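# Move a bottle from the tray into the carton

## Task

Pick up any bottle sitting in the tray, set it into a carton cell that is currently unoccupied, and release it so it stays there on its own.

## Robot and tools

ROBOT. There are two 6-joint arms, left_arm and right_arm, each ending in a parallel two-finger gripper. Per arm the joint order is always: waist, shoulder, elbow, wrist pitch, wrist yaw, wrist roll, followed by the gripper. Stated ranges (rad): waist -2.618..3.054, shoulder 0.000..3.142, elbow 0.000..3.142, wrist pitch -1.571..1.571, wrist yaw -1.571..1.571, wrist roll -2.094..2.094. True limits may differ by up to 0.059 rad. The fingers point along the gripper's +z axis and separate along its y axis. The reported hand point sits between the pads, roughly 1 cm short of the tips.

FRAMES. Scene frame: origin at table height halfway between the nominal bases, +z up, +x outward across the table, left_arm on the +y side. Calibrated bases in the scene frame: left_arm at (+0.047, +0.283, 0) m and right_arm at (+0.005, -0.234, 0) m, each turned only slightly about z. Hand positions, orientations and wrist-camera poses are given in that arm's own base frame. The fixed camera and the table use the scene frame. Reported hand poses can be wrong by a few cm, more so at long reach.

COMMAND ROW. Every motion command is built from rows of 14 numbers, each in [-1, 1]. The first 7 are for left_arm: six joint offsets, then the gripper opening. The next 7 are the same for right_arm. A row always carries all 14 numbers, even when one arm should stay still. Joint numbers are scaled offsets, not angles. 1.0 equals 2.224 rad for waist, shoulder and elbow, and 8.485 rad for the three wrist joints. They are measured from the arm's Joint targets as they stood when the action (or move) began, not from the previous row. Sending the same offset again therefore moves the joint further. Send 0 to keep a joint at its current target. The opening number is absolute: +1 fully open, -1 closed. A 0 there is a real half-open command, so repeat the current value to leave a gripper alone.

execute_actions(actions, cameras). actions is a list of actions. Each action is a list of up to 15 rows, and each row lasts one control step of 1/30 s. If an action has fewer than 15 rows, its last row repeats to fill 15 steps, so one action lasts 0.5 s. An empty list only returns state and images. An action is refused for both arms if it would take a joint more than 0.059 rad beyond its range. If the first action fails that check, or any action is malformed, the whole call is refused.

cameras, on any tool: a list of camera names, chosen from cam_high, cam_left_wrist and cam_right_wrist (all 672x504). Leaving it out, null or ["all"] returns all cameras; [] returns none. An unknown name invalidates the call.

move(target, speed, blend, opening_speed, blocking, cameras). Each joint follows a smooth path to the angle its row gives, and all joints finish together. target is either one 14-number row or a list of up to 15 rows sharing a 10 s budget. Every row's offsets count from the same starting Joint targets. speed is the peak rate in rad/s of the joint with the furthest to travel, 0.01 to 12.57, default 0.5; give one value, or one per target. blend (rad) rounds the corners at intermediate targets; 0 means stop at each one. opening_speed (per second on the -1..+1 scale, at least 0.2) ramps the gripper opening; use a value near 0.2 when closing on something delicate. With blocking=false the result comes back after about 0.5 s while the move carries on. Moves do not avoid obstacles or the other arm, and a gripper far from a turning joint travels fast. The result ends with a move: line, which is done, off_target, moving, held or fault, plus limits=held if steps were withheld. done does not prove there was contact, or that there was none.

wait(seconds: 0..10) lets the scene run while the last commands hold. stop() brakes a running move to rest, and it needs some distance to do so. zoom_image(camera, region=[x0,y0,x1,y1] in image pixels, top-left origin, at most 504x504) enlarges part of that camera's latest image. read_manual(section="licences") only returns licence text. finished_scene(scene=1) ends the scene for good, so call it only after the bottle rests in the carton and the gripper is open and clear.

RESULTS. Joint positions and Joint velocities give one block per arm in joint order (rad, rad/s), followed by the finger gap (m; 0.094 when fully open). Joint targets is the base your next offsets count from. Tool commands shows the current gripper commands. grip_measured is the measured opening on the command scale. When squeezing a hard object it reads a little below the object's true width. grip_effort_nm is gripper motor effort, negative when closing, and it is not a pad force. Joint torques are noisy, include the arm's own weight, and the first three wrap at ±28 N m. Action calls also list some per-step joint readings. Other lines to watch: "joint sent to its limit"; "joint command not followed" (the clearance check changed the targets); "within noise" for velocities; MOTOR HOT; and OVER-TEMPERATURE FAULT, after which that arm folds up and stops working.

LIMITS ON MOTION. Per step, a target may lead its measured angle by at most 0.339 rad for the big joints and 2.2 rad for the wrist joints. Targets that would put the gripper more than 200 mm from where it really is get scaled back. A large move may need several actions, and a very small one may not start. To stop an arm pushing against something, command its targets back past its measured positions.

CAUTIONS. Never drop the bottle, release it while it is moving, slam into things or push hard. Losing anything off the table fails the task. The arms must not strike or squeeze each other, and never close one gripper on the other's fingers. Objects can be nudged by outside disturbances now and then. Holding loads, keeping an arm stretched out, or pressing toward a pose it cannot reach all heat the motors. To release, command an opening well above grip_measured. Time spent thinking also passes in the simulation.

Each tool is called after "Request:" as name([rows], argument=value, ...), one row to a line, values as JSON.

## Session

Request:
execute_actions(actions=[])

Scene clock: 0.00 s.
left_arm: end_effector_position=(+0.3514, -0.0088, +0.2015) grip_measured=+1.000 grip_effort_nm=n/a end_effector_quat_wxyz=(+0.459, +0.234, +0.853, -0.087) | right_arm: end_effector_position=(+0.3106, +0.0960, +0.3784) grip_measured=+1.000 grip_effort_nm=n/a end_effector_quat_wxyz=(+0.601, +0.021, +0.769, +0.215)
Joint positions: left_arm=[0.245 1.19 0.891 -0.429 0.561 0.524 0.094] | right_arm=[0.273 0.875 1.056 -0.367 -0.043 0.362 0.094]
Joint velocities: within noise
Joint torques (N m): no reading
Heat: left arm: 42 °C; right arm: 35 °C.
Joint targets: left_arm=[0.245 1.182 0.901 -0.430 0.568 0.524] | right_arm=[0.273 0.868 1.067 -0.362 -0.042 0.360]
Tool commands: left_gripper/opening=+1.0 right_gripper/opening=+1.0

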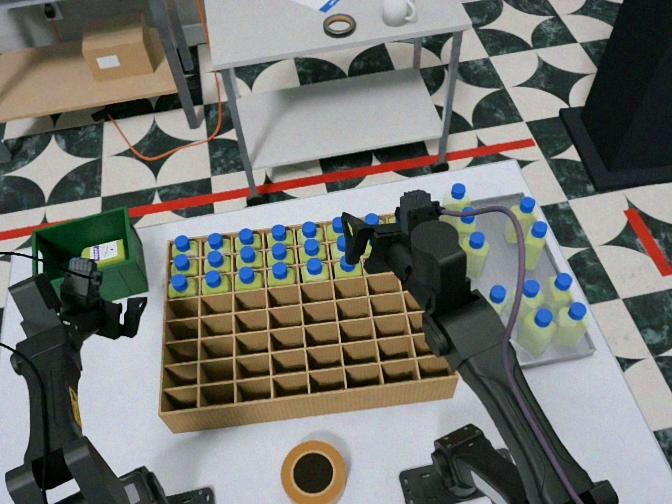

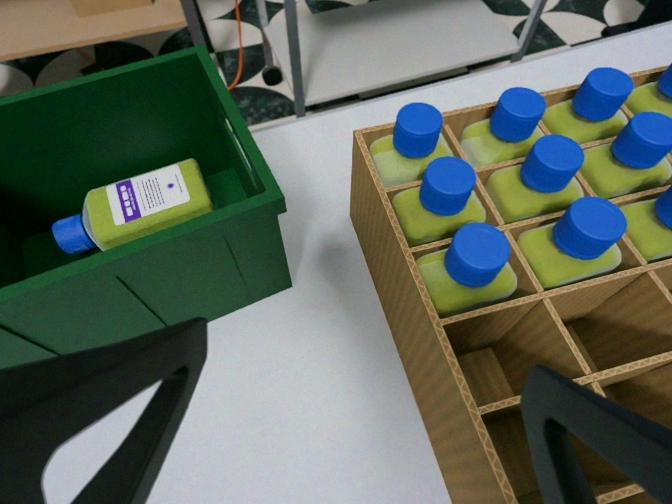

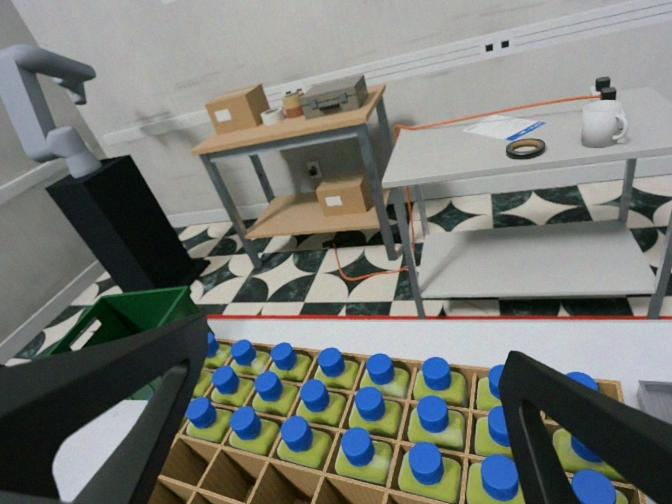

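Request:
zoom_image(camera="cam_high", region=[350, 160, 620, 400])

Request:
zoom_image(camera="cam_high", region=[140, 200, 480, 440])

Scaled by 1.867 from the camera's 672x504 image, which has a finer 960x720 frame.

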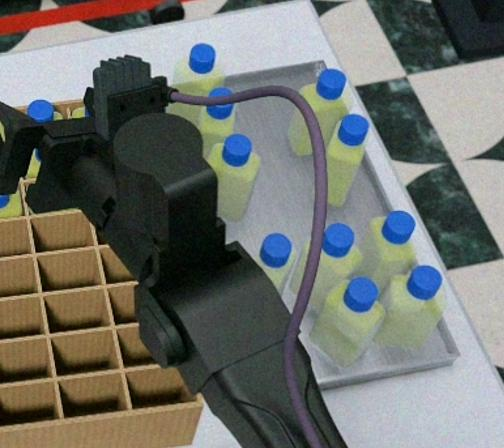

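Scaled by 1.482 from the camera's 672x504 image, which has a finer 960x720 frame.

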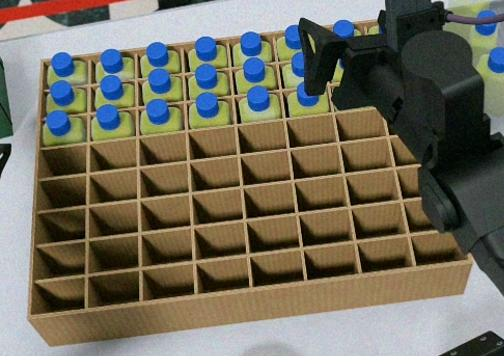

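Request:
move(target=[0,0,0,0,0,0,1,-0.3611,0.2765,0.2977,-0.1160,0.0050,-0.0424,1], speed=0.8)

Scene clock: 3.87 s.
left_arm: end_effector_position=(+0.3514, -0.0088, +0.2015) grip_measured=+1.000 grip_effort_nm=0.002 end_effector_quat_wxyz=(+0.459, +0.234, +0.853, -0.087) | right_arm: end_effector_position=(+0.2853, -0.1644, +0.2708) grip_measured=+1.000 grip_effort_nm=-0.037 end_effector_quat_wxyz=(+0.218, +0.258, +0.940, -0.056)
Joint positions: left_arm=[0.245 1.19 0.891 -0.429 0.561 0.524 0.094] | right_arm=[-0.528 1.475 1.699 -1.34 -0.005 0.009 0.094]
Joint velocities: within noise
Joint torques (N m): left_arm=[0.03 -5.14 9.14 1.7 0.22 0] | right_arm=[-0.17 -4.51 7.84 1.12 0.07 -0.11]
Heat: left arm: 43 °C; right arm: 36 °C.
Joint targets: left_arm=[0.245 1.182 0.901 -0.430 0.568 0.524] | right_arm=[-0.530 1.483 1.729 -1.346 0.000 0.000]
move: done
camera_calibration:
cam_right_wrist: T_world_to_cam=[[-0.38796, -0.920979, -0.0358431, -0.0230889], [-0.920833, 0.388975, -0.0276602, 0.365572], [0.0394165, 0.0222745, -0.998975, 0.376535], [0, 0, 0, 1]] pos_world=[0.312831, -0.17185, 0.385433]

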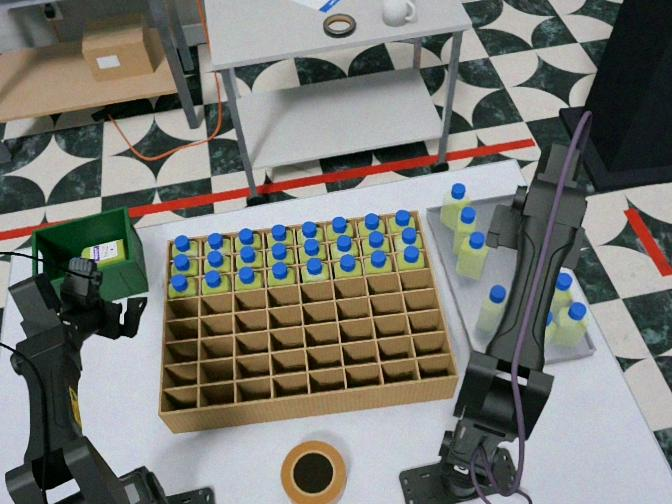

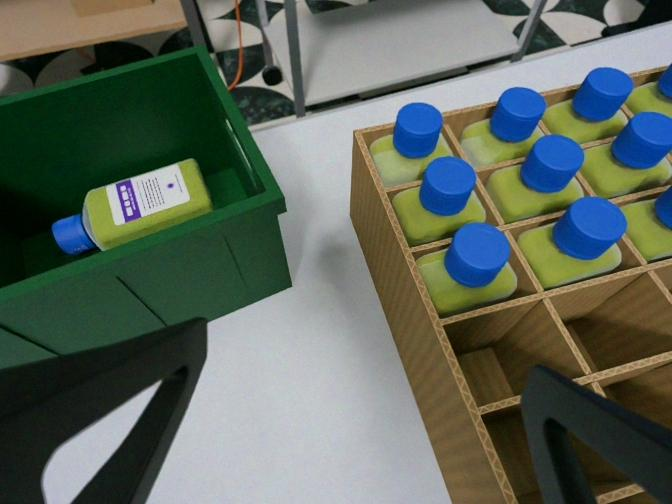

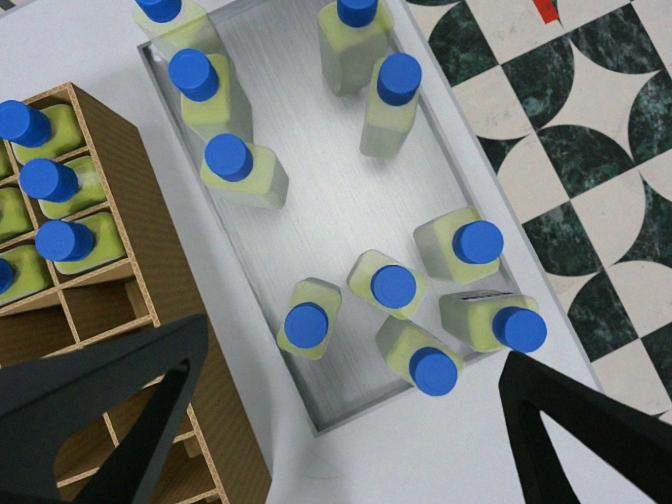

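Request:
zoom_image(camera="cam_high", region=[300, 180, 520, 430])

Request:
zoom_image(camera="cam_right_wrist", region=[200, 180, 500, 440])

Scaled by 2.016 from the camera's 672x504 image, which has a finer 960x720 frame.

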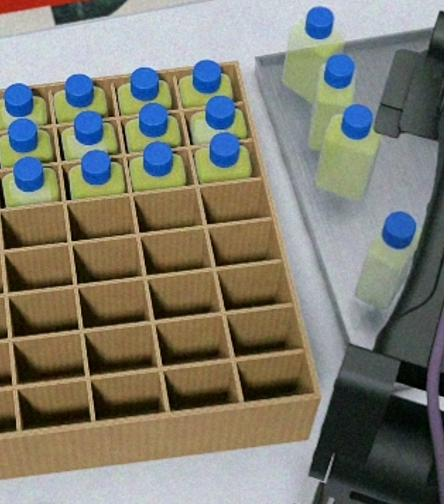

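Scaled by 1.680 from the camera's 672x504 image, which has a finer 960x720 frame.

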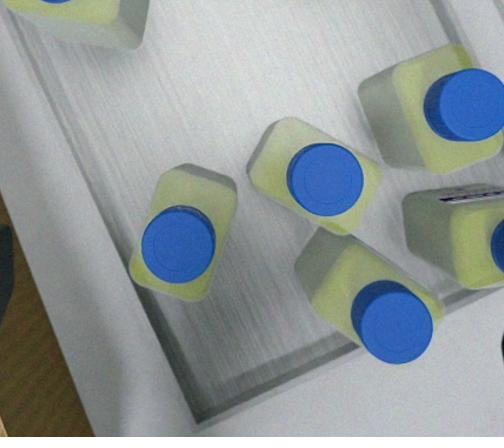

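Request:
move(target=[0,0,0,0,0,0,1,0.0472,0.1180,-0.0112,-0.0216,0,0.0411,1], speed=0.5)

Scene clock: 8.33 s.
left_arm: end_effector_position=(+0.3514, -0.0088, +0.2015) grip_measured=+1.000 grip_effort_nm=0.002 end_effector_quat_wxyz=(+0.459, +0.234, +0.853, -0.087) | right_arm: end_effector_position=(+0.2868, -0.1294, +0.1821) grip_measured=+1.000 grip_effort_nm=-0.032 end_effector_quat_wxyz=(+0.008, +0.375, +0.927, +0.002)
Joint positions: left_arm=[0.245 1.19 0.891 -0.429 0.561 0.524 0.094] | right_arm=[-0.43 1.738 1.704 -1.521 -0.005 0.34 0.094]
Joint velocities: within noise
Joint torques (N m): left_arm=[-0.01 -5.12 9.13 1.69 0.23 -0.01] | right_arm=[0.38 -7.02 5.15 0.25 0.09 0.06]
Heat: left arm: 43 °C; right arm: 36 °C.
Joint targets: left_arm=[0.245 1.182 0.901 -0.430 0.568 0.524] | right_arm=[-0.425 1.745 1.704 -1.529 0.000 0.349]
move: done
camera_calibration:
cam_right_wrist: T_world_to_cam=[[-0.609266, -0.787577, -0.0922877, 0.0974981], [-0.747903, 0.532063, 0.396926, 0.242527], [-0.263507, 0.310855, -0.913199, 0.395622], [0, 0, 0, 1]] pos_world=[0.345038, -0.175234, 0.274014]

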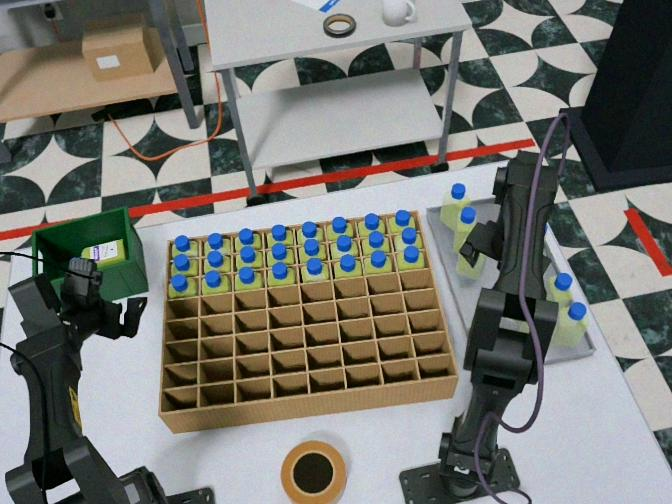

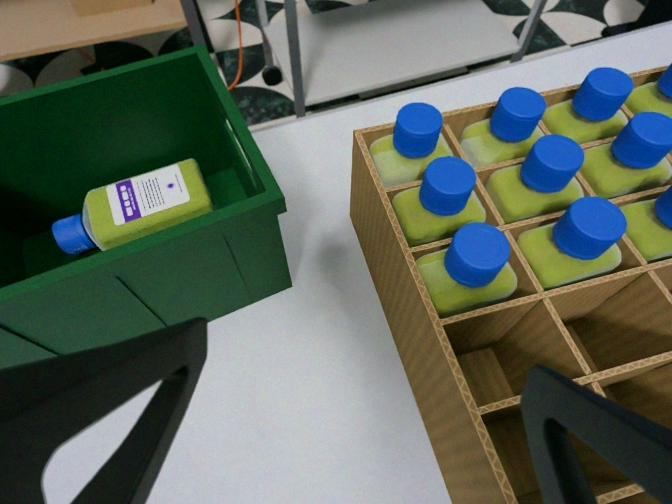

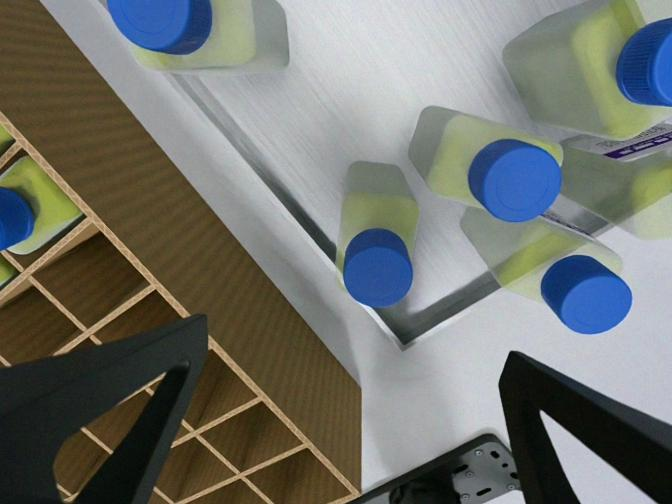

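Request:
zoom_image(camera="cam_right_wrist", region=[320, 150, 440, 330])

Scaled by 2.800 from the camera's 672x504 image, which has a finer 960x720 frame.

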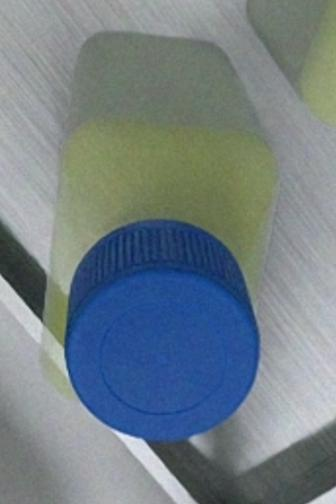

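Request:
move(target=[0,0,0,0,0,0,1,-0.0045,-0.0080,-0.0850,0.0184,0,0,0.5], speed=0.3)

Scene clock: 11.47 s.
left_arm: end_effector_position=(+0.3514, -0.0088, +0.2015) grip_measured=+1.000 grip_effort_nm=-0.002 end_effector_quat_wxyz=(+0.459, +0.234, +0.853, -0.087) | right_arm: end_effector_position=(+0.2813, -0.1269, +0.1368) grip_measured=+0.503 grip_effort_nm=-0.173 end_effector_quat_wxyz=(-0.015, +0.376, +0.927, +0.003)
Joint positions: left_arm=[0.245 1.19 0.891 -0.429 0.561 0.524 0.094] | right_arm=[-0.43 1.738 1.523 -1.385 -0.005 0.341 0.071]
Joint velocities: within noise
Joint torques (N m): left_arm=[-0.01 -5.11 9.11 1.69 0.23 0.01] | right_arm=[-0.47 -8.72 4.59 0.37 0.07 0.08]
Heat: left arm: 43 °C; right arm: 36 °C.
Joint targets: left_arm=[0.245 1.182 0.901 -0.430 0.568 0.524] | right_arm=[-0.435 1.727 1.515 -1.373 0.000 0.349]
move: done
camera_calibration:
cam_right_wrist: T_world_to_cam=[[-0.613451, -0.785478, -0.0818715, 0.091954], [-0.730276, 0.524746, 0.437422, 0.243569], [-0.300624, 0.328126, -0.895522, 0.362284], [0, 0, 0, 1]] pos_world=[0.343193, -0.174459, 0.22542]

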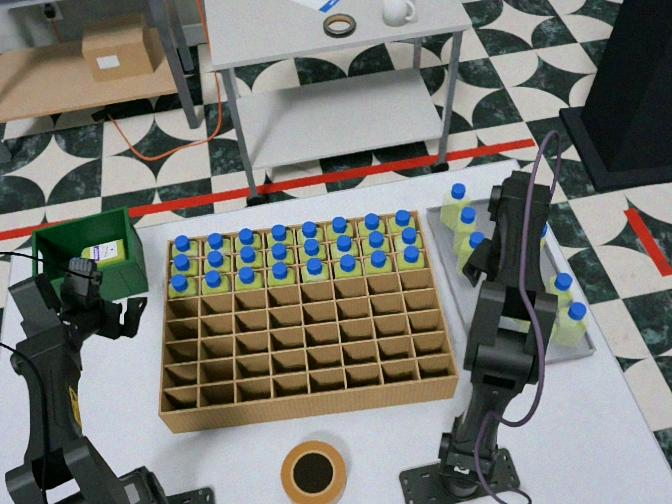

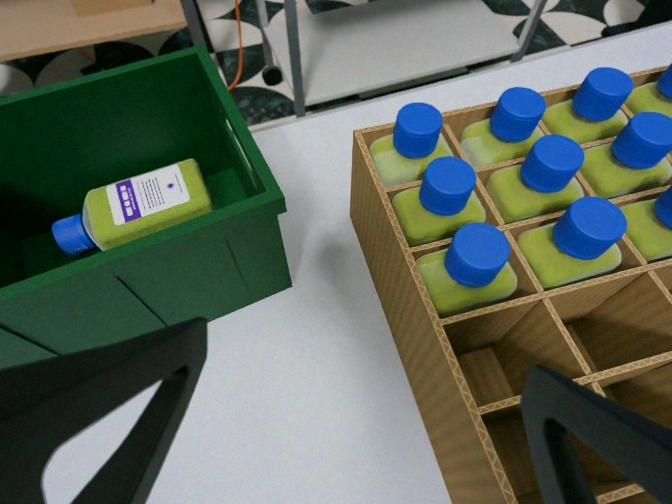

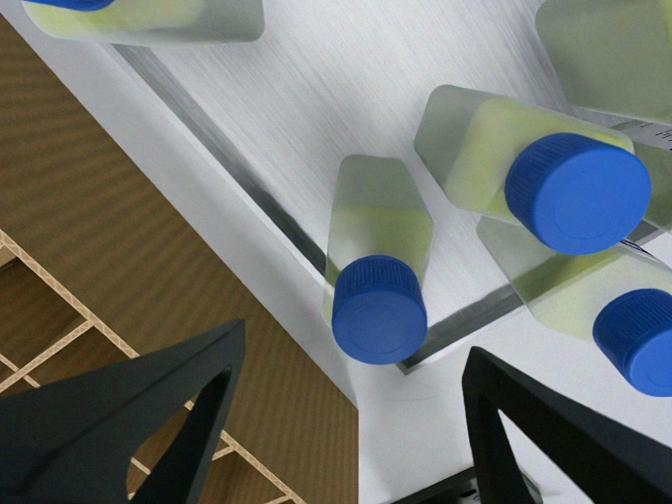

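Request:
zoom_image(camera="cam_right_wrist", region=[220, 220, 500, 420])

Scaled by 1.800 from the camera's 672x504 image, which has a finer 960x720 frame.

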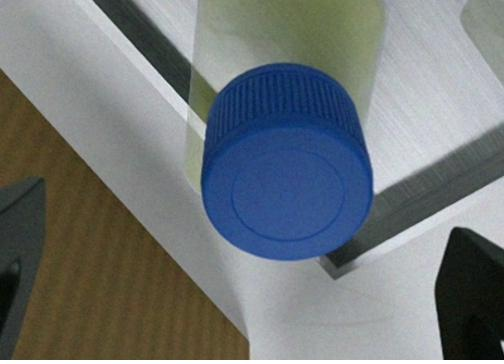

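Request:
move(target=[0,0,0,0,0,0,1,-0.0090,-0.0054,-0.0432,0.0130,0,0,0.5], speed=0.2)

Scene clock: 13.40 s.
left_arm: end_effector_position=(+0.3514, -0.0088, +0.2015) grip_measured=+1.000 grip_effort_nm=0.002 end_effector_quat_wxyz=(+0.459, +0.234, +0.853, -0.087) | right_arm: end_effector_position=(+0.2818, -0.1333, +0.1128) grip_measured=+0.503 grip_effort_nm=-0.178 end_effector_quat_wxyz=(-0.007, +0.384, +0.923, +0.003)
Joint positions: left_arm=[0.245 1.19 0.891 -0.429 0.561 0.524 0.094] | right_arm=[-0.448 1.738 1.428 -1.275 -0.005 0.341 0.071]
Joint velocities: within noise
Joint torques (N m): left_arm=[-0.01 -5.08 9.21 1.71 0.22 -0.02] | right_arm=[-0.64 -9.87 4.55 0.41 0.09 0.07]
Heat: left arm: 43 °C; right arm: 35 °C.
Joint targets: left_arm=[0.245 1.182 0.901 -0.430 0.568 0.524] | right_arm=[-0.455 1.715 1.419 -1.263 0.000 0.349]
move: done
camera_calibration:
cam_right_wrist: T_world_to_cam=[[-0.626341, -0.77487, -0.0852793, 0.0906949], [-0.726404, 0.540438, 0.424575, 0.260157], [-0.282903, 0.327876, -0.901367, 0.338641], [0, 0, 0, 1]] pos_world=[0.341587, -0.181354, 0.202518]

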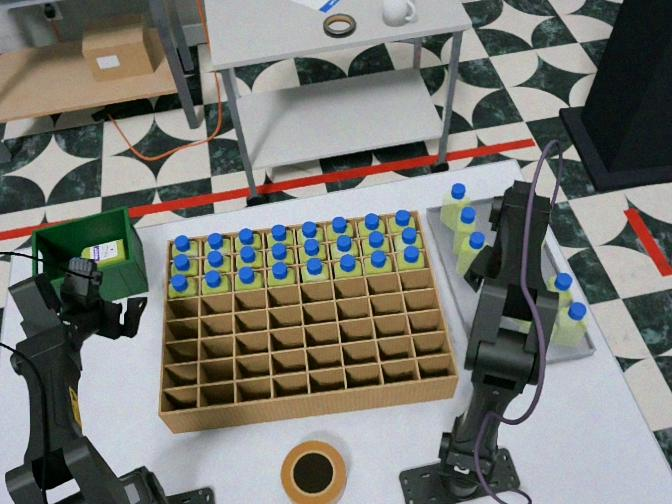

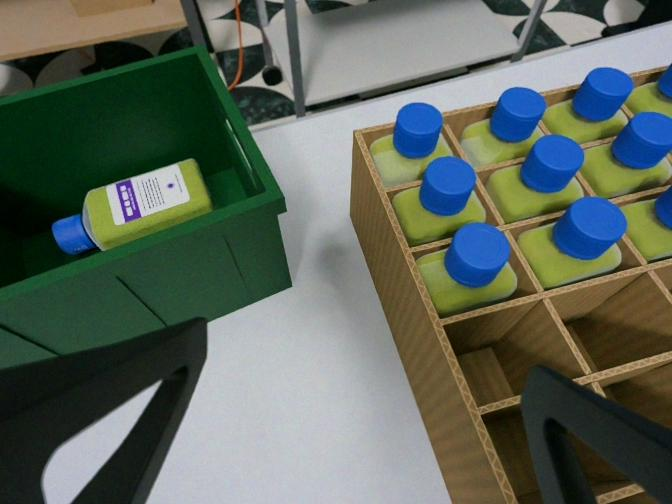

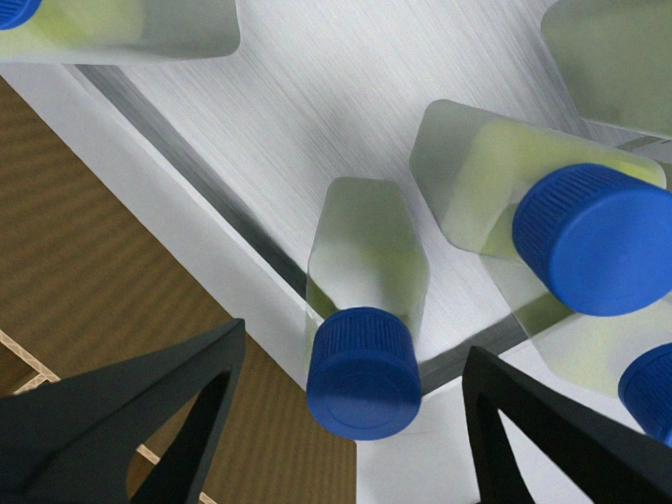

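Request:
move(target=[0,0,0,0,0,0,1,0,-0.0080,0,0,0,0,0.5], speed=0.2, cameras=["cam_right_wrist"])

Scene clock: 14.57 s.
left_arm: end_effector_position=(+0.3514, -0.0088, +0.2015) grip_measured=+1.000 grip_effort_nm=-0.007 end_effector_quat_wxyz=(+0.459, +0.234, +0.853, -0.087) | right_arm: end_effector_position=(+0.2819, -0.1334, +0.1128) grip_measured=+0.503 grip_effort_nm=-0.178 end_effector_quat_wxyz=(-0.007, +0.384, +0.923, +0.003)
Joint positions: left_arm=[0.245 1.19 0.891 -0.429 0.561 0.524 0.094] | right_arm=[-0.448 1.738 1.428 -1.275 -0.005 0.341 0.071]
Joint velocities: within noise
Joint torques (N m): left_arm=[-0.02 -5.11 9.14 1.7 0.23 0] | right_arm=[-0.62 -11.6 4.56 0.42 0.08 0.08]
Heat: left arm: 43 °C; right arm: 35 °C.
Joint targets: left_arm=[0.245 1.182 0.901 -0.430 0.568 0.524] | right_arm=[-0.455 1.698 1.419 -1.263 0.000 0.349]
move: off_target (right_arm); right_arm: the shoulder is farthest, 0.041 rad from its target
camera_calibration:
cam_right_wrist: T_world_to_cam=[[-0.626296, -0.77489, -0.08543, 0.090754], [-0.726676, 0.540592, 0.423914, 0.26061], [-0.282304, 0.327576, -0.901664, 0.338531], [0, 0, 0, 1]] pos_world=[0.341786, -0.181454, 0.202518]
Images, in order (width x height): cam_right_wrist 672x504.

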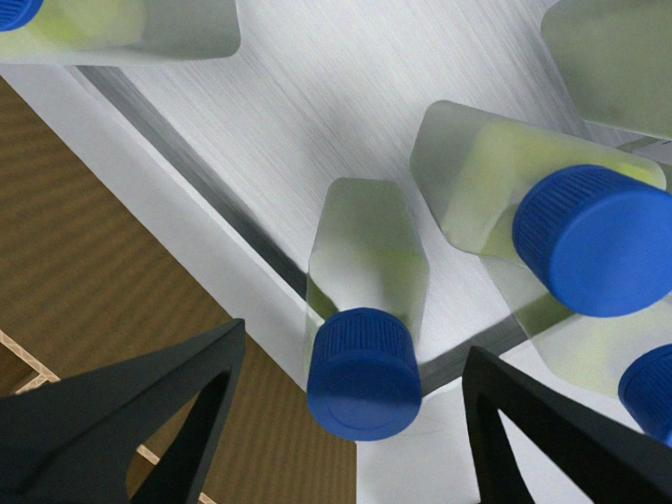

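Request:
move(target=[0,0,0,0,0,0,1,0,0.0076,0.0184,-0.0044,0,0,0.5], speed=0.2, cameras=["cam_right_wrist"])

Scene clock: 16.07 s.
left_arm: end_effector_position=(+0.3514, -0.0088, +0.2015) grip_measured=+1.000 grip_effort_nm=-0.007 end_effector_quat_wxyz=(+0.459, +0.234, +0.853, -0.087) | right_arm: end_effector_position=(+0.2780, -0.1315, +0.1129) grip_measured=+0.503 grip_effort_nm=-0.173 end_effector_quat_wxyz=(-0.016, +0.384, +0.923, +0.003)
Joint positions: left_arm=[0.245 1.19 0.891 -0.429 0.561 0.524 0.094] | right_arm=[-0.448 1.738 1.428 -1.292 -0.005 0.341 0.071]
Joint velocities: within noise
Joint torques (N m): left_arm=[0.01 -5.15 9.07 1.69 0.24 -0.02] | right_arm=[-0.62 -9.98 7.92 0.17 0.07 0.08]
Heat: left arm: 43 °C; right arm: 35 °C.
Joint targets: left_arm=[0.245 1.182 0.901 -0.430 0.568 0.524] | right_arm=[-0.455 1.715 1.460 -1.300 0.000 0.349]
move: done
camera_calibration:
cam_right_wrist: T_world_to_cam=[[-0.627566, -0.7743, -0.0813723, 0.089756], [-0.71989, 0.537289, 0.439408, 0.25253], [-0.296513, 0.334336, -0.894595, 0.340914], [0, 0, 0, 1]] pos_world=[0.339207, -0.180164, 0.20132]
Images, in order (width x height): cam_right_wrist 672x504.

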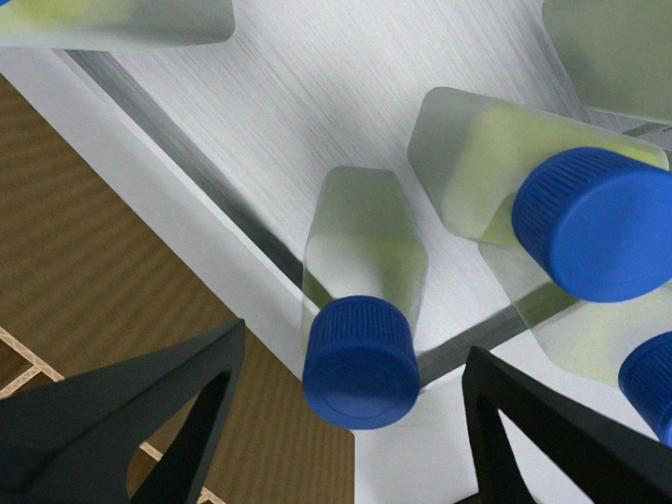

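Request:
move(target=[0,0,0,0,0,0,1,0,-0.0292,0.0157,-0.0124,0,0,0.5], speed=0.2, cameras=["cam_right_wrist"])

Scene clock: 17.67 s.
left_arm: end_effector_position=(+0.3514, -0.0088, +0.2015) grip_measured=+1.000 grip_effort_nm=-0.002 end_effector_quat_wxyz=(+0.459, +0.234, +0.853, -0.087) | right_arm: end_effector_position=(+0.2633, -0.1244, +0.1396) grip_measured=+0.503 grip_effort_nm=-0.164 end_effector_quat_wxyz=(-0.020, +0.384, +0.923, +0.003)
Joint positions: left_arm=[0.245 1.19 0.891 -0.429 0.561 0.524 0.094] | right_arm=[-0.448 1.681 1.468 -1.397 -0.005 0.341 0.071]
Joint velocities: within noise
Joint torques (N m): left_arm=[-0.02 -5.14 9.2 1.71 0.23 0] | right_arm=[-0.64 -10.07 7.46 0.14 0.08 0.07]
Heat: left arm: 43 °C; right arm: 35 °C.
Joint targets: left_arm=[0.245 1.182 0.901 -0.430 0.568 0.524] | right_arm=[-0.455 1.650 1.495 -1.406 0.000 0.349]
move: done
camera_calibration:
cam_right_wrist: T_world_to_cam=[[-0.628151, -0.774008, -0.079612, 0.0880618], [-0.716805, 0.535835, 0.446173, 0.224526], [-0.302683, 0.33733, -0.891398, 0.359645], [0, 0, 0, 1]] pos_world=[0.325116, -0.173468, 0.22742]
Images, in order (width x height): cam_right_wrist 672x504.

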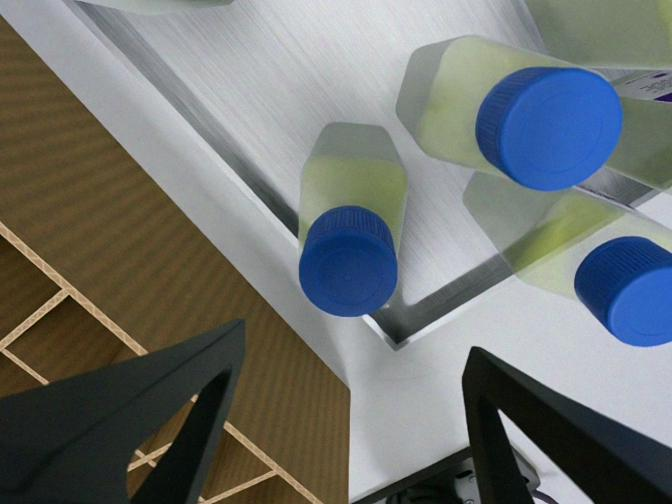

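Request:
move(target=[0,0,0,0,0,0,1,0,0.0369,-0.0301,0.0159,0,0,0.5], speed=0.2, cameras=["cam_right_wrist"])

Scene clock: 19.17 s.
left_arm: end_effector_position=(+0.3514, -0.0088, +0.2015) grip_measured=+1.000 grip_effort_nm=0.002 end_effector_quat_wxyz=(+0.459, +0.234, +0.853, -0.087) | right_arm: end_effector_position=(+0.2819, -0.1333, +0.1201) grip_measured=+0.503 grip_effort_nm=-0.173 end_effector_quat_wxyz=(+0.002, +0.384, +0.923, +0.002)
Joint positions: left_arm=[0.245 1.19 0.891 -0.429 0.561 0.524 0.094] | right_arm=[-0.448 1.72 1.435 -1.283 -0.005 0.341 0.071]
Joint velocities: within noise
Joint torques (N m): left_arm=[-0.03 -5.14 9.18 1.7 0.22 0.02] | right_arm=[-0.66 -6.56 4.72 0.47 0.08 0.07]
Heat: left arm: 43 °C; right arm: 35 °C.
Joint targets: left_arm=[0.245 1.182 0.901 -0.430 0.568 0.524] | right_arm=[-0.455 1.731 1.428 -1.271 0.000 0.349]
move: done
camera_calibration:
cam_right_wrist: T_world_to_cam=[[-0.624869, -0.775595, -0.0893882, 0.0913089], [-0.733285, 0.543733, 0.408225, 0.261605], [-0.268014, 0.320634, -0.908494, 0.340946], [0, 0, 0, 1]] pos_world=[0.340266, -0.180744, 0.211116]
Images, in order (width x height): cam_right_wrist 672x504.

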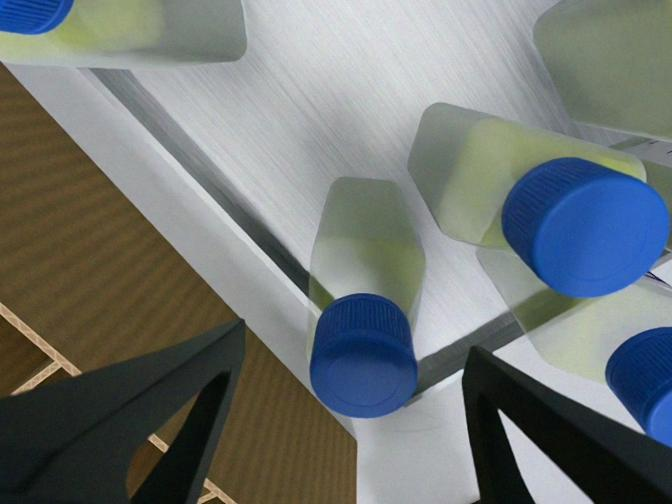

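Request:
move(target=[0,0,0,0,0,0,1,0,0,0,0,0,0,-0.6], opening_speed=0.7, cameras=["cam_right_wrist"])

Scene clock: 21.17 s.
left_arm: end_effector_position=(+0.3514, -0.0088, +0.2015) grip_measured=+1.000 grip_effort_nm=0.002 end_effector_quat_wxyz=(+0.459, +0.234, +0.853, -0.087) | right_arm: end_effector_position=(+0.2821, -0.1334, +0.1201) grip_measured=-0.378 grip_effort_nm=-1.057 end_effector_quat_wxyz=(+0.002, +0.384, +0.923, +0.002)
Joint positions: left_arm=[0.245 1.19 0.891 -0.429 0.561 0.524 0.094] | right_arm=[-0.448 1.72 1.435 -1.282 -0.005 0.341 0.029]
Joint velocities: within noise
Joint torques (N m): left_arm=[-0.08 -5.12 9.18 1.71 0.22 0] | right_arm=[-0.61 -6.53 4.7 0.44 0.07 0.06]
Heat: left arm: 43 °C; right arm: 35 °C.
Joint targets: left_arm=[0.245 1.182 0.901 -0.430 0.568 0.524] | right_arm=[-0.455 1.731 1.428 -1.271 0.000 0.349]
move: done
camera_calibration:
cam_right_wrist: T_world_to_cam=[[-0.625134, -0.77536, -0.0895803, 0.0915534], [-0.733353, 0.544186, 0.407499, 0.261895], [-0.26721, 0.320436, -0.908801, 0.340819], [0, 0, 0, 1]] pos_world=[0.340365, -0.180743, 0.211216]
Images, in order (width x height): cam_right_wrist 672x504.

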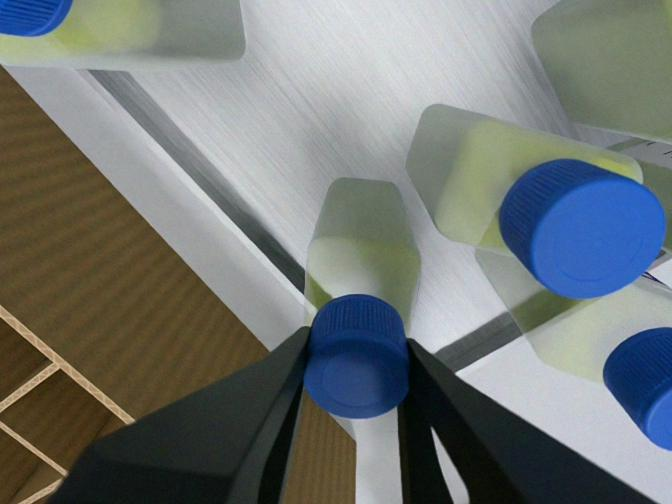

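Request:
move(target=[0,0,0,0,0,0,1,0,0.0018,0.1448,-0.0338,0,0,-0.6], speed=0.25)

Scene clock: 25.60 s.
left_arm: end_effector_position=(+0.3514, -0.0088, +0.2015) grip_measured=+1.000 grip_effort_nm=0.002 end_effector_quat_wxyz=(+0.459, +0.234, +0.853, -0.087) | right_arm: end_effector_position=(+0.2794, -0.1321, +0.1896) grip_measured=-0.379 grip_effort_nm=-1.057 end_effector_quat_wxyz=(+0.007, +0.384, +0.923, +0.002)
Joint positions: left_arm=[0.245 1.19 0.891 -0.429 0.561 0.524 0.094] | right_arm=[-0.448 1.724 1.717 -1.55 -0.005 0.341 0.029]
Joint velocities: within noise
Joint torques (N m): left_arm=[-0.03 -5.14 9.14 1.71 0.22 -0.01] | right_arm=[-0.64 -6.39 7.87 0.26 0.07 0.08]
Heat: left arm: 43 °C; right arm: 34 °C.
Joint targets: left_arm=[0.245 1.182 0.901 -0.430 0.568 0.524] | right_arm=[-0.455 1.735 1.750 -1.557 0.000 0.349]
move: done
camera_calibration:
cam_right_wrist: T_world_to_cam=[[-0.624249, -0.775786, -0.092032, 0.0972842], [-0.737227, 0.546013, 0.397952, 0.234104], [-0.258475, 0.31627, -0.912778, 0.400561], [0, 0, 0, 1]] pos_world=[0.336852, -0.179037, 0.281414]

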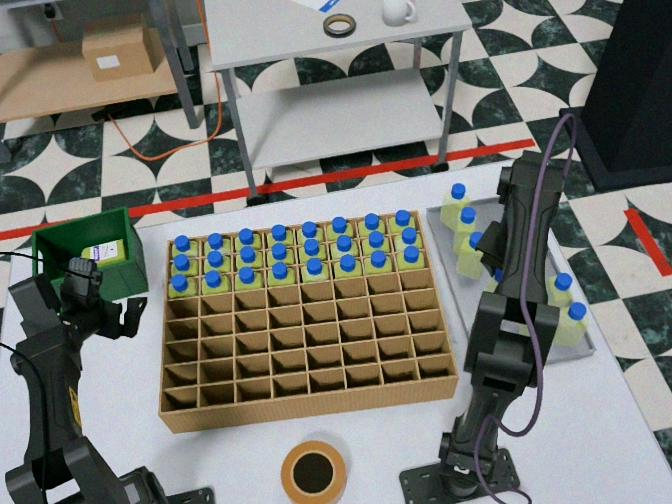

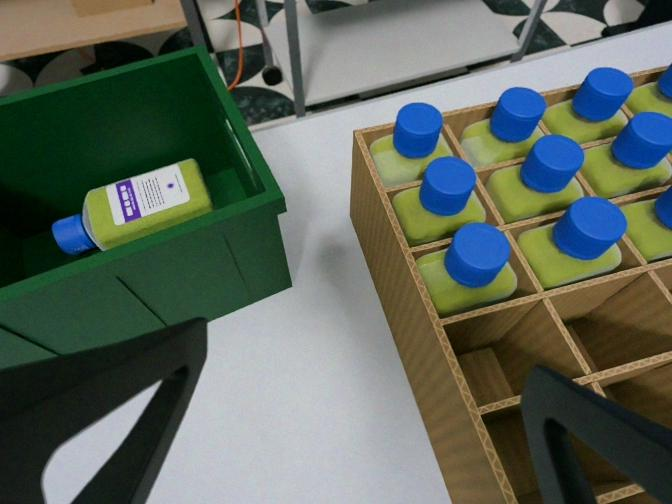

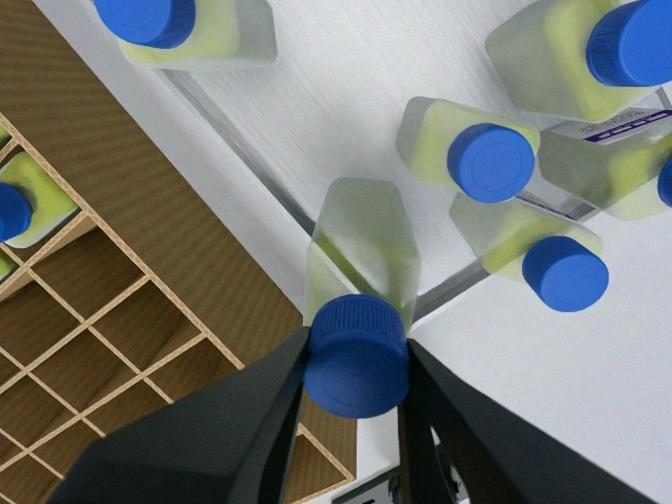

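Request:
move(target=[0,0,0,0,0,0,1,0,-0.0827,0,0,0,0,-0.6], speed=0.25, cameras=["cam_right_wrist"])

Scene clock: 26.83 s.
left_arm: end_effector_position=(+0.3514, -0.0088, +0.2015) grip_measured=+1.000 grip_effort_nm=-0.002 end_effector_quat_wxyz=(+0.459, +0.234, +0.853, -0.087) | right_arm: end_effector_position=(+0.2656, -0.1255, +0.2291) grip_measured=-0.379 grip_effort_nm=-1.062 end_effector_quat_wxyz=(+0.073, +0.383, +0.921, -0.002)
Joint positions: left_arm=[0.245 1.19 0.891 -0.429 0.561 0.524 0.094] | right_arm=[-0.448 1.583 1.717 -1.56 -0.005 0.341 0.029]
Joint velocities: within noise
Joint torques (N m): left_arm=[-0.08 -5.09 9.16 1.68 0.24 -0.01] | right_arm=[-0.61 -8.94 7.84 0.64 0.06 0.06]
Heat: left arm: 43 °C; right arm: 34 °C.
Joint targets: left_arm=[0.245 1.182 0.901 -0.430 0.568 0.524] | right_arm=[-0.455 1.552 1.750 -1.557 0.000 0.349]
move: done
camera_calibration:
cam_right_wrist: T_world_to_cam=[[-0.611645, -0.781837, -0.12092, 0.0999761], [-0.777176, 0.565212, 0.276647, 0.245408], [-0.147947, 0.263186, -0.953334, 0.404355], [0, 0, 0, 1]] pos_world=[0.311698, -0.166963, 0.329683]
Images, in order (width x height): cam_right_wrist 672x504.

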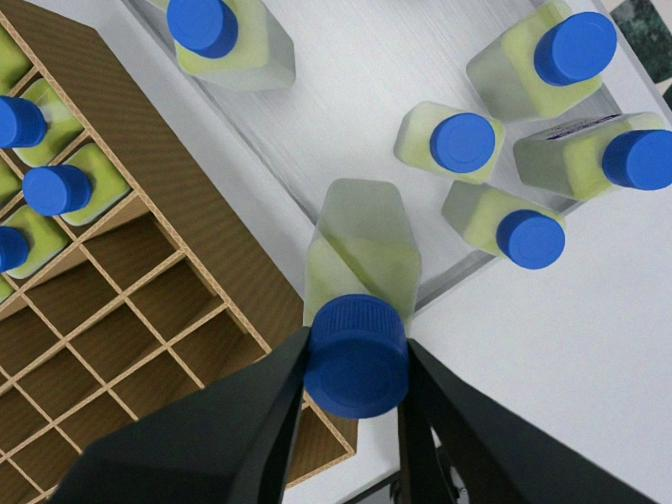

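Request:
move(target=[0,0,0,0,0,0,1,0.1888,0,0,0,0,0.1404,-0.6], speed=0.6)

Scene clock: 30.00 s.
left_arm: end_effector_position=(+0.3514, -0.0088, +0.2015) grip_measured=+1.000 grip_effort_nm=-0.002 end_effector_quat_wxyz=(+0.459, +0.234, +0.853, -0.087) | right_arm: end_effector_position=(+0.2936, -0.0096, +0.2291) grip_measured=-0.379 grip_effort_nm=-1.057 end_effector_quat_wxyz=(+0.052, +0.705, +0.706, +0.051)
Joint positions: left_arm=[0.245 1.19 0.891 -0.429 0.561 0.524 0.094] | right_arm=[-0.04 1.583 1.717 -1.56 -0.006 1.53 0.029]
Joint velocities: within noise
Joint torques (N m): left_arm=[-0.03 -5.14 9.22 1.68 0.21 0] | right_arm=[0.35 -8.88 7.8 0.64 0.09 0.1]
Heat: left arm: 43 °C; right arm: 35 °C.
Joint targets: left_arm=[0.245 1.182 0.901 -0.430 0.568 0.524] | right_arm=[-0.035 1.552 1.750 -1.557 0.000 1.540]
move: done
camera_calibration:
cam_right_wrist: T_world_to_cam=[[-0.967547, -0.110523, -0.227238, 0.342973], [-0.193696, 0.901906, 0.386068, 0.00852482], [0.162278, 0.417554, -0.894044, 0.274862], [0, 0, 0, 1]] pos_world=[0.28889, -0.0845522, 0.320384]

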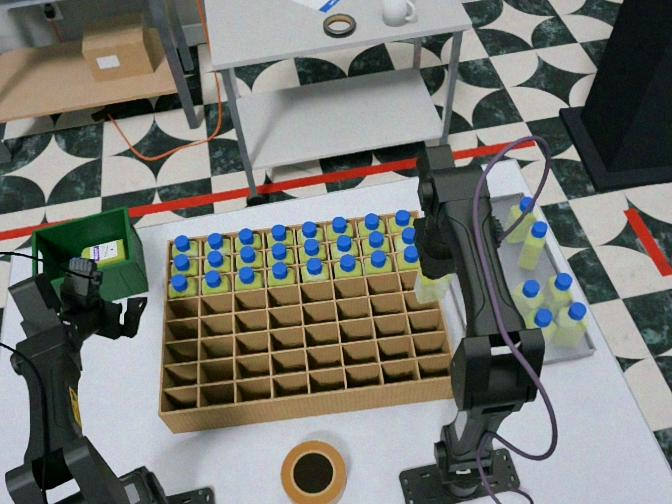

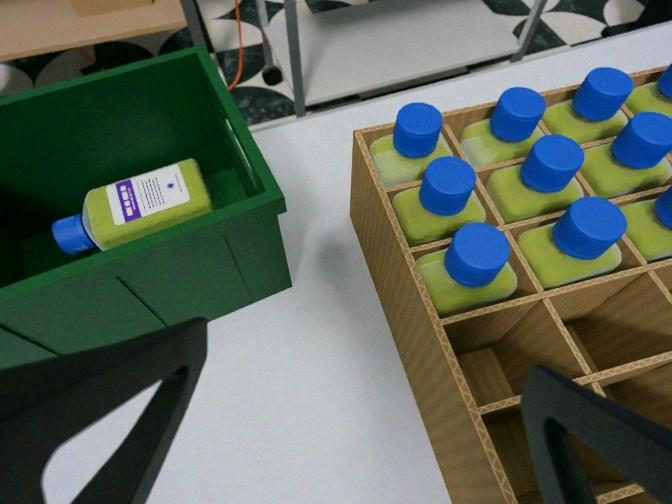

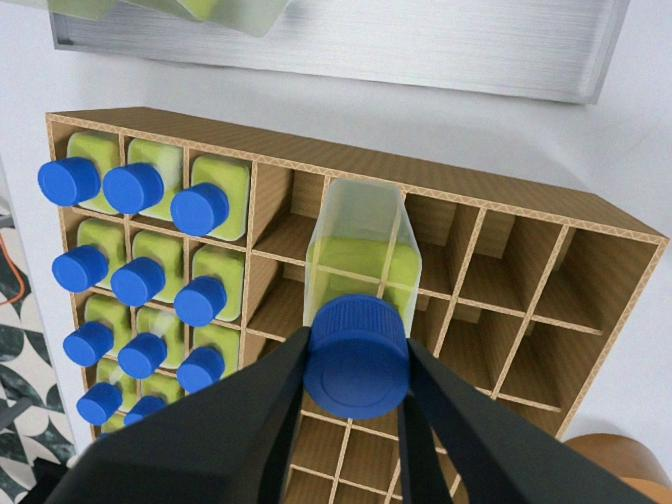

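Request:
zoom_image(camera="cam_right_wrist", region=[180, 130, 680, 450])

Invalid region (180, 130, 680, 450): it reaches outside that camera's 672x504 image.

Request:
zoom_image(camera="cam_right_wrist", region=[230, 140, 450, 320])

Request:
zoom_image(camera="cam_right_wrist", region=[380, 160, 672, 450])

Scaled by 2.291 from the camera's 672x504 image, which has a finer 960x720 frame.

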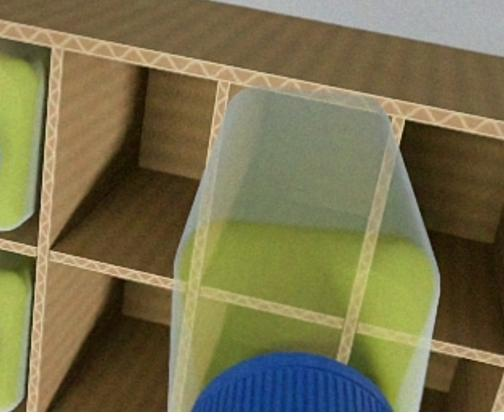

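Scaled by 1.726 from the camera's 672x504 image, which has a finer 960x720 frame.

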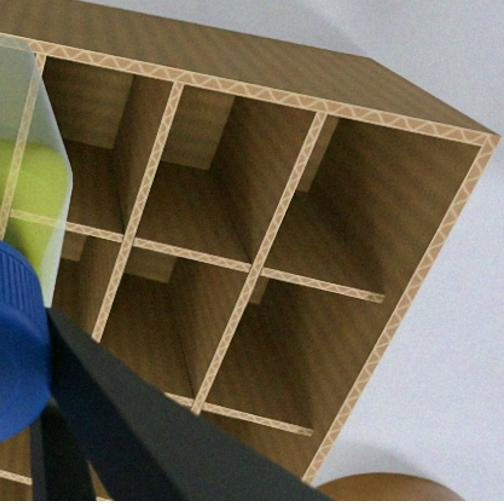

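Request:
move(target=[0,0,0,0,0,0,1,0.0135,0,0,0,0,0.0103,-0.6], speed=0.2, cameras=["cam_right_wrist", "cam_high"])

Request:
zoom_image(camera="cam_right_wrist", region=[230, 140, 450, 320])

Scene clock: 33.97 s.
left_arm: end_effector_position=(+0.3514, -0.0088, +0.2015) grip_measured=+1.000 grip_effort_nm=-0.002 end_effector_quat_wxyz=(+0.459, +0.234, +0.853, -0.087) | right_arm: end_effector_position=(+0.2938, -0.0016, +0.2291) grip_measured=-0.379 grip_effort_nm=-1.057 end_effector_quat_wxyz=(+0.049, +0.726, +0.684, +0.054)
Joint positions: left_arm=[0.245 1.19 0.891 -0.429 0.561 0.524 0.094] | right_arm=[-0.012 1.583 1.717 -1.56 -0.006 1.618 0.029]
Joint velocities: within noise
Joint torques (N m): left_arm=[-0.08 -5.09 9.17 1.69 0.23 -0.02] | right_arm=[0.59 -8.96 7.83 0.63 0.08 0.08]
Heat: left arm: 43 °C; right arm: 36 °C.
Joint targets: left_arm=[0.245 1.182 0.901 -0.430 0.568 0.524] | right_arm=[-0.005 1.552 1.750 -1.557 0.000 1.627]
move: done
camera_calibration:
cam_right_wrist: T_world_to_cam=[[-0.972325, -0.0504815, -0.228114, 0.345693], [-0.140349, 0.906779, 0.39756, -0.0170343], [0.18678, 0.418573, -0.888769, 0.263014], [0, 0, 0, 1]] pos_world=[0.284609, -0.0771933, 0.319389]
Images, in order (width x height): cam_high 672x504, cam_right_wrist 672x504.

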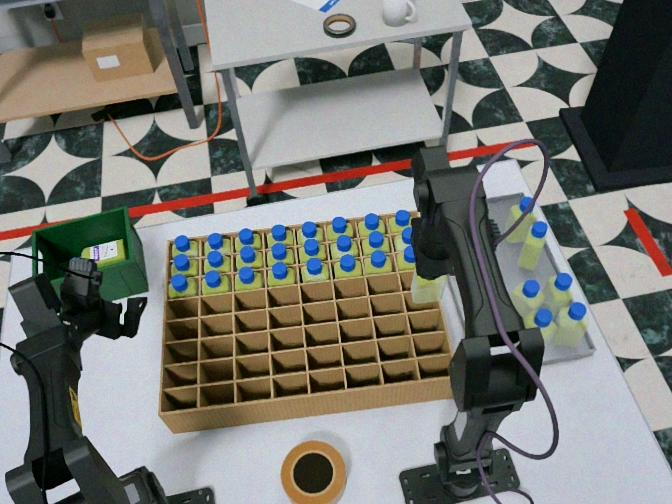

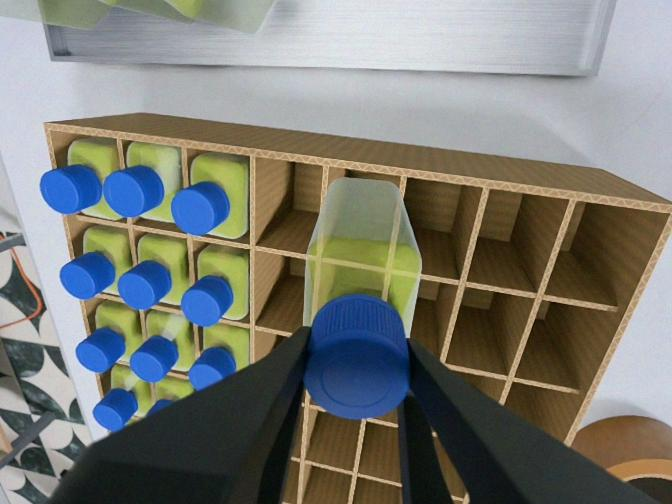

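Scaled by 2.291 from the camera's 672x504 image, which has a finer 960x720 frame.

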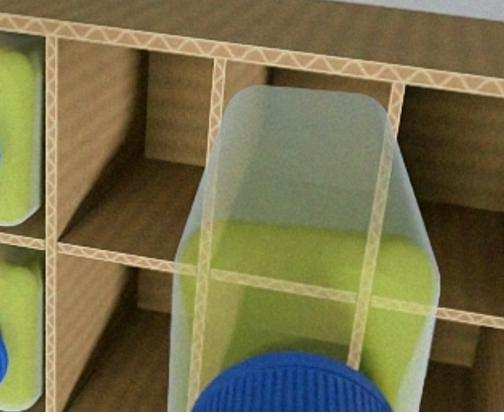

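Request:
zoom_image(camera="cam_right_wrist", region=[30, 110, 270, 330])

Scaled by 2.100 from the camera's 672x504 image, which has a finer 960x720 frame.

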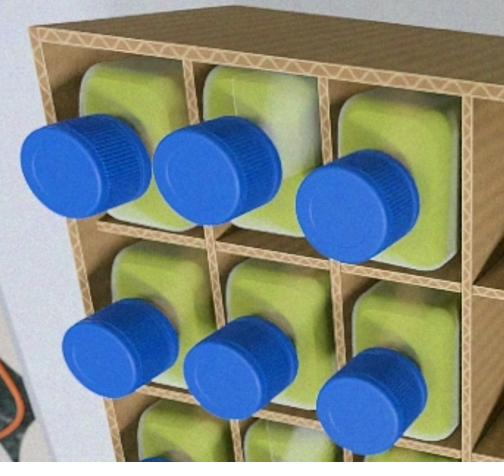

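Request:
zoom_image(camera="cam_high", region=[150, 340, 350, 450])

Request:
zoom_image(camera="cam_left_wrist", region=[340, 80, 660, 504])

Scaled by 2.520 from the camera's 672x504 image, which has a finer 960x720 frame.

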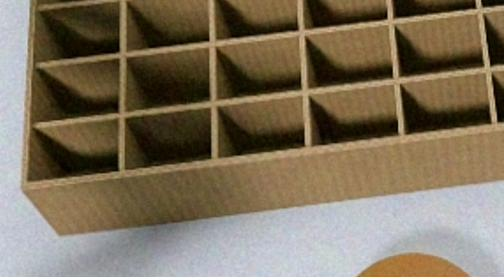

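This scene's latest camera images include none from cam_left_wrist. They are from: cam_high, cam_right_wrist. cam_left_wrist's image comes with the result of a call that names it in "cameras".


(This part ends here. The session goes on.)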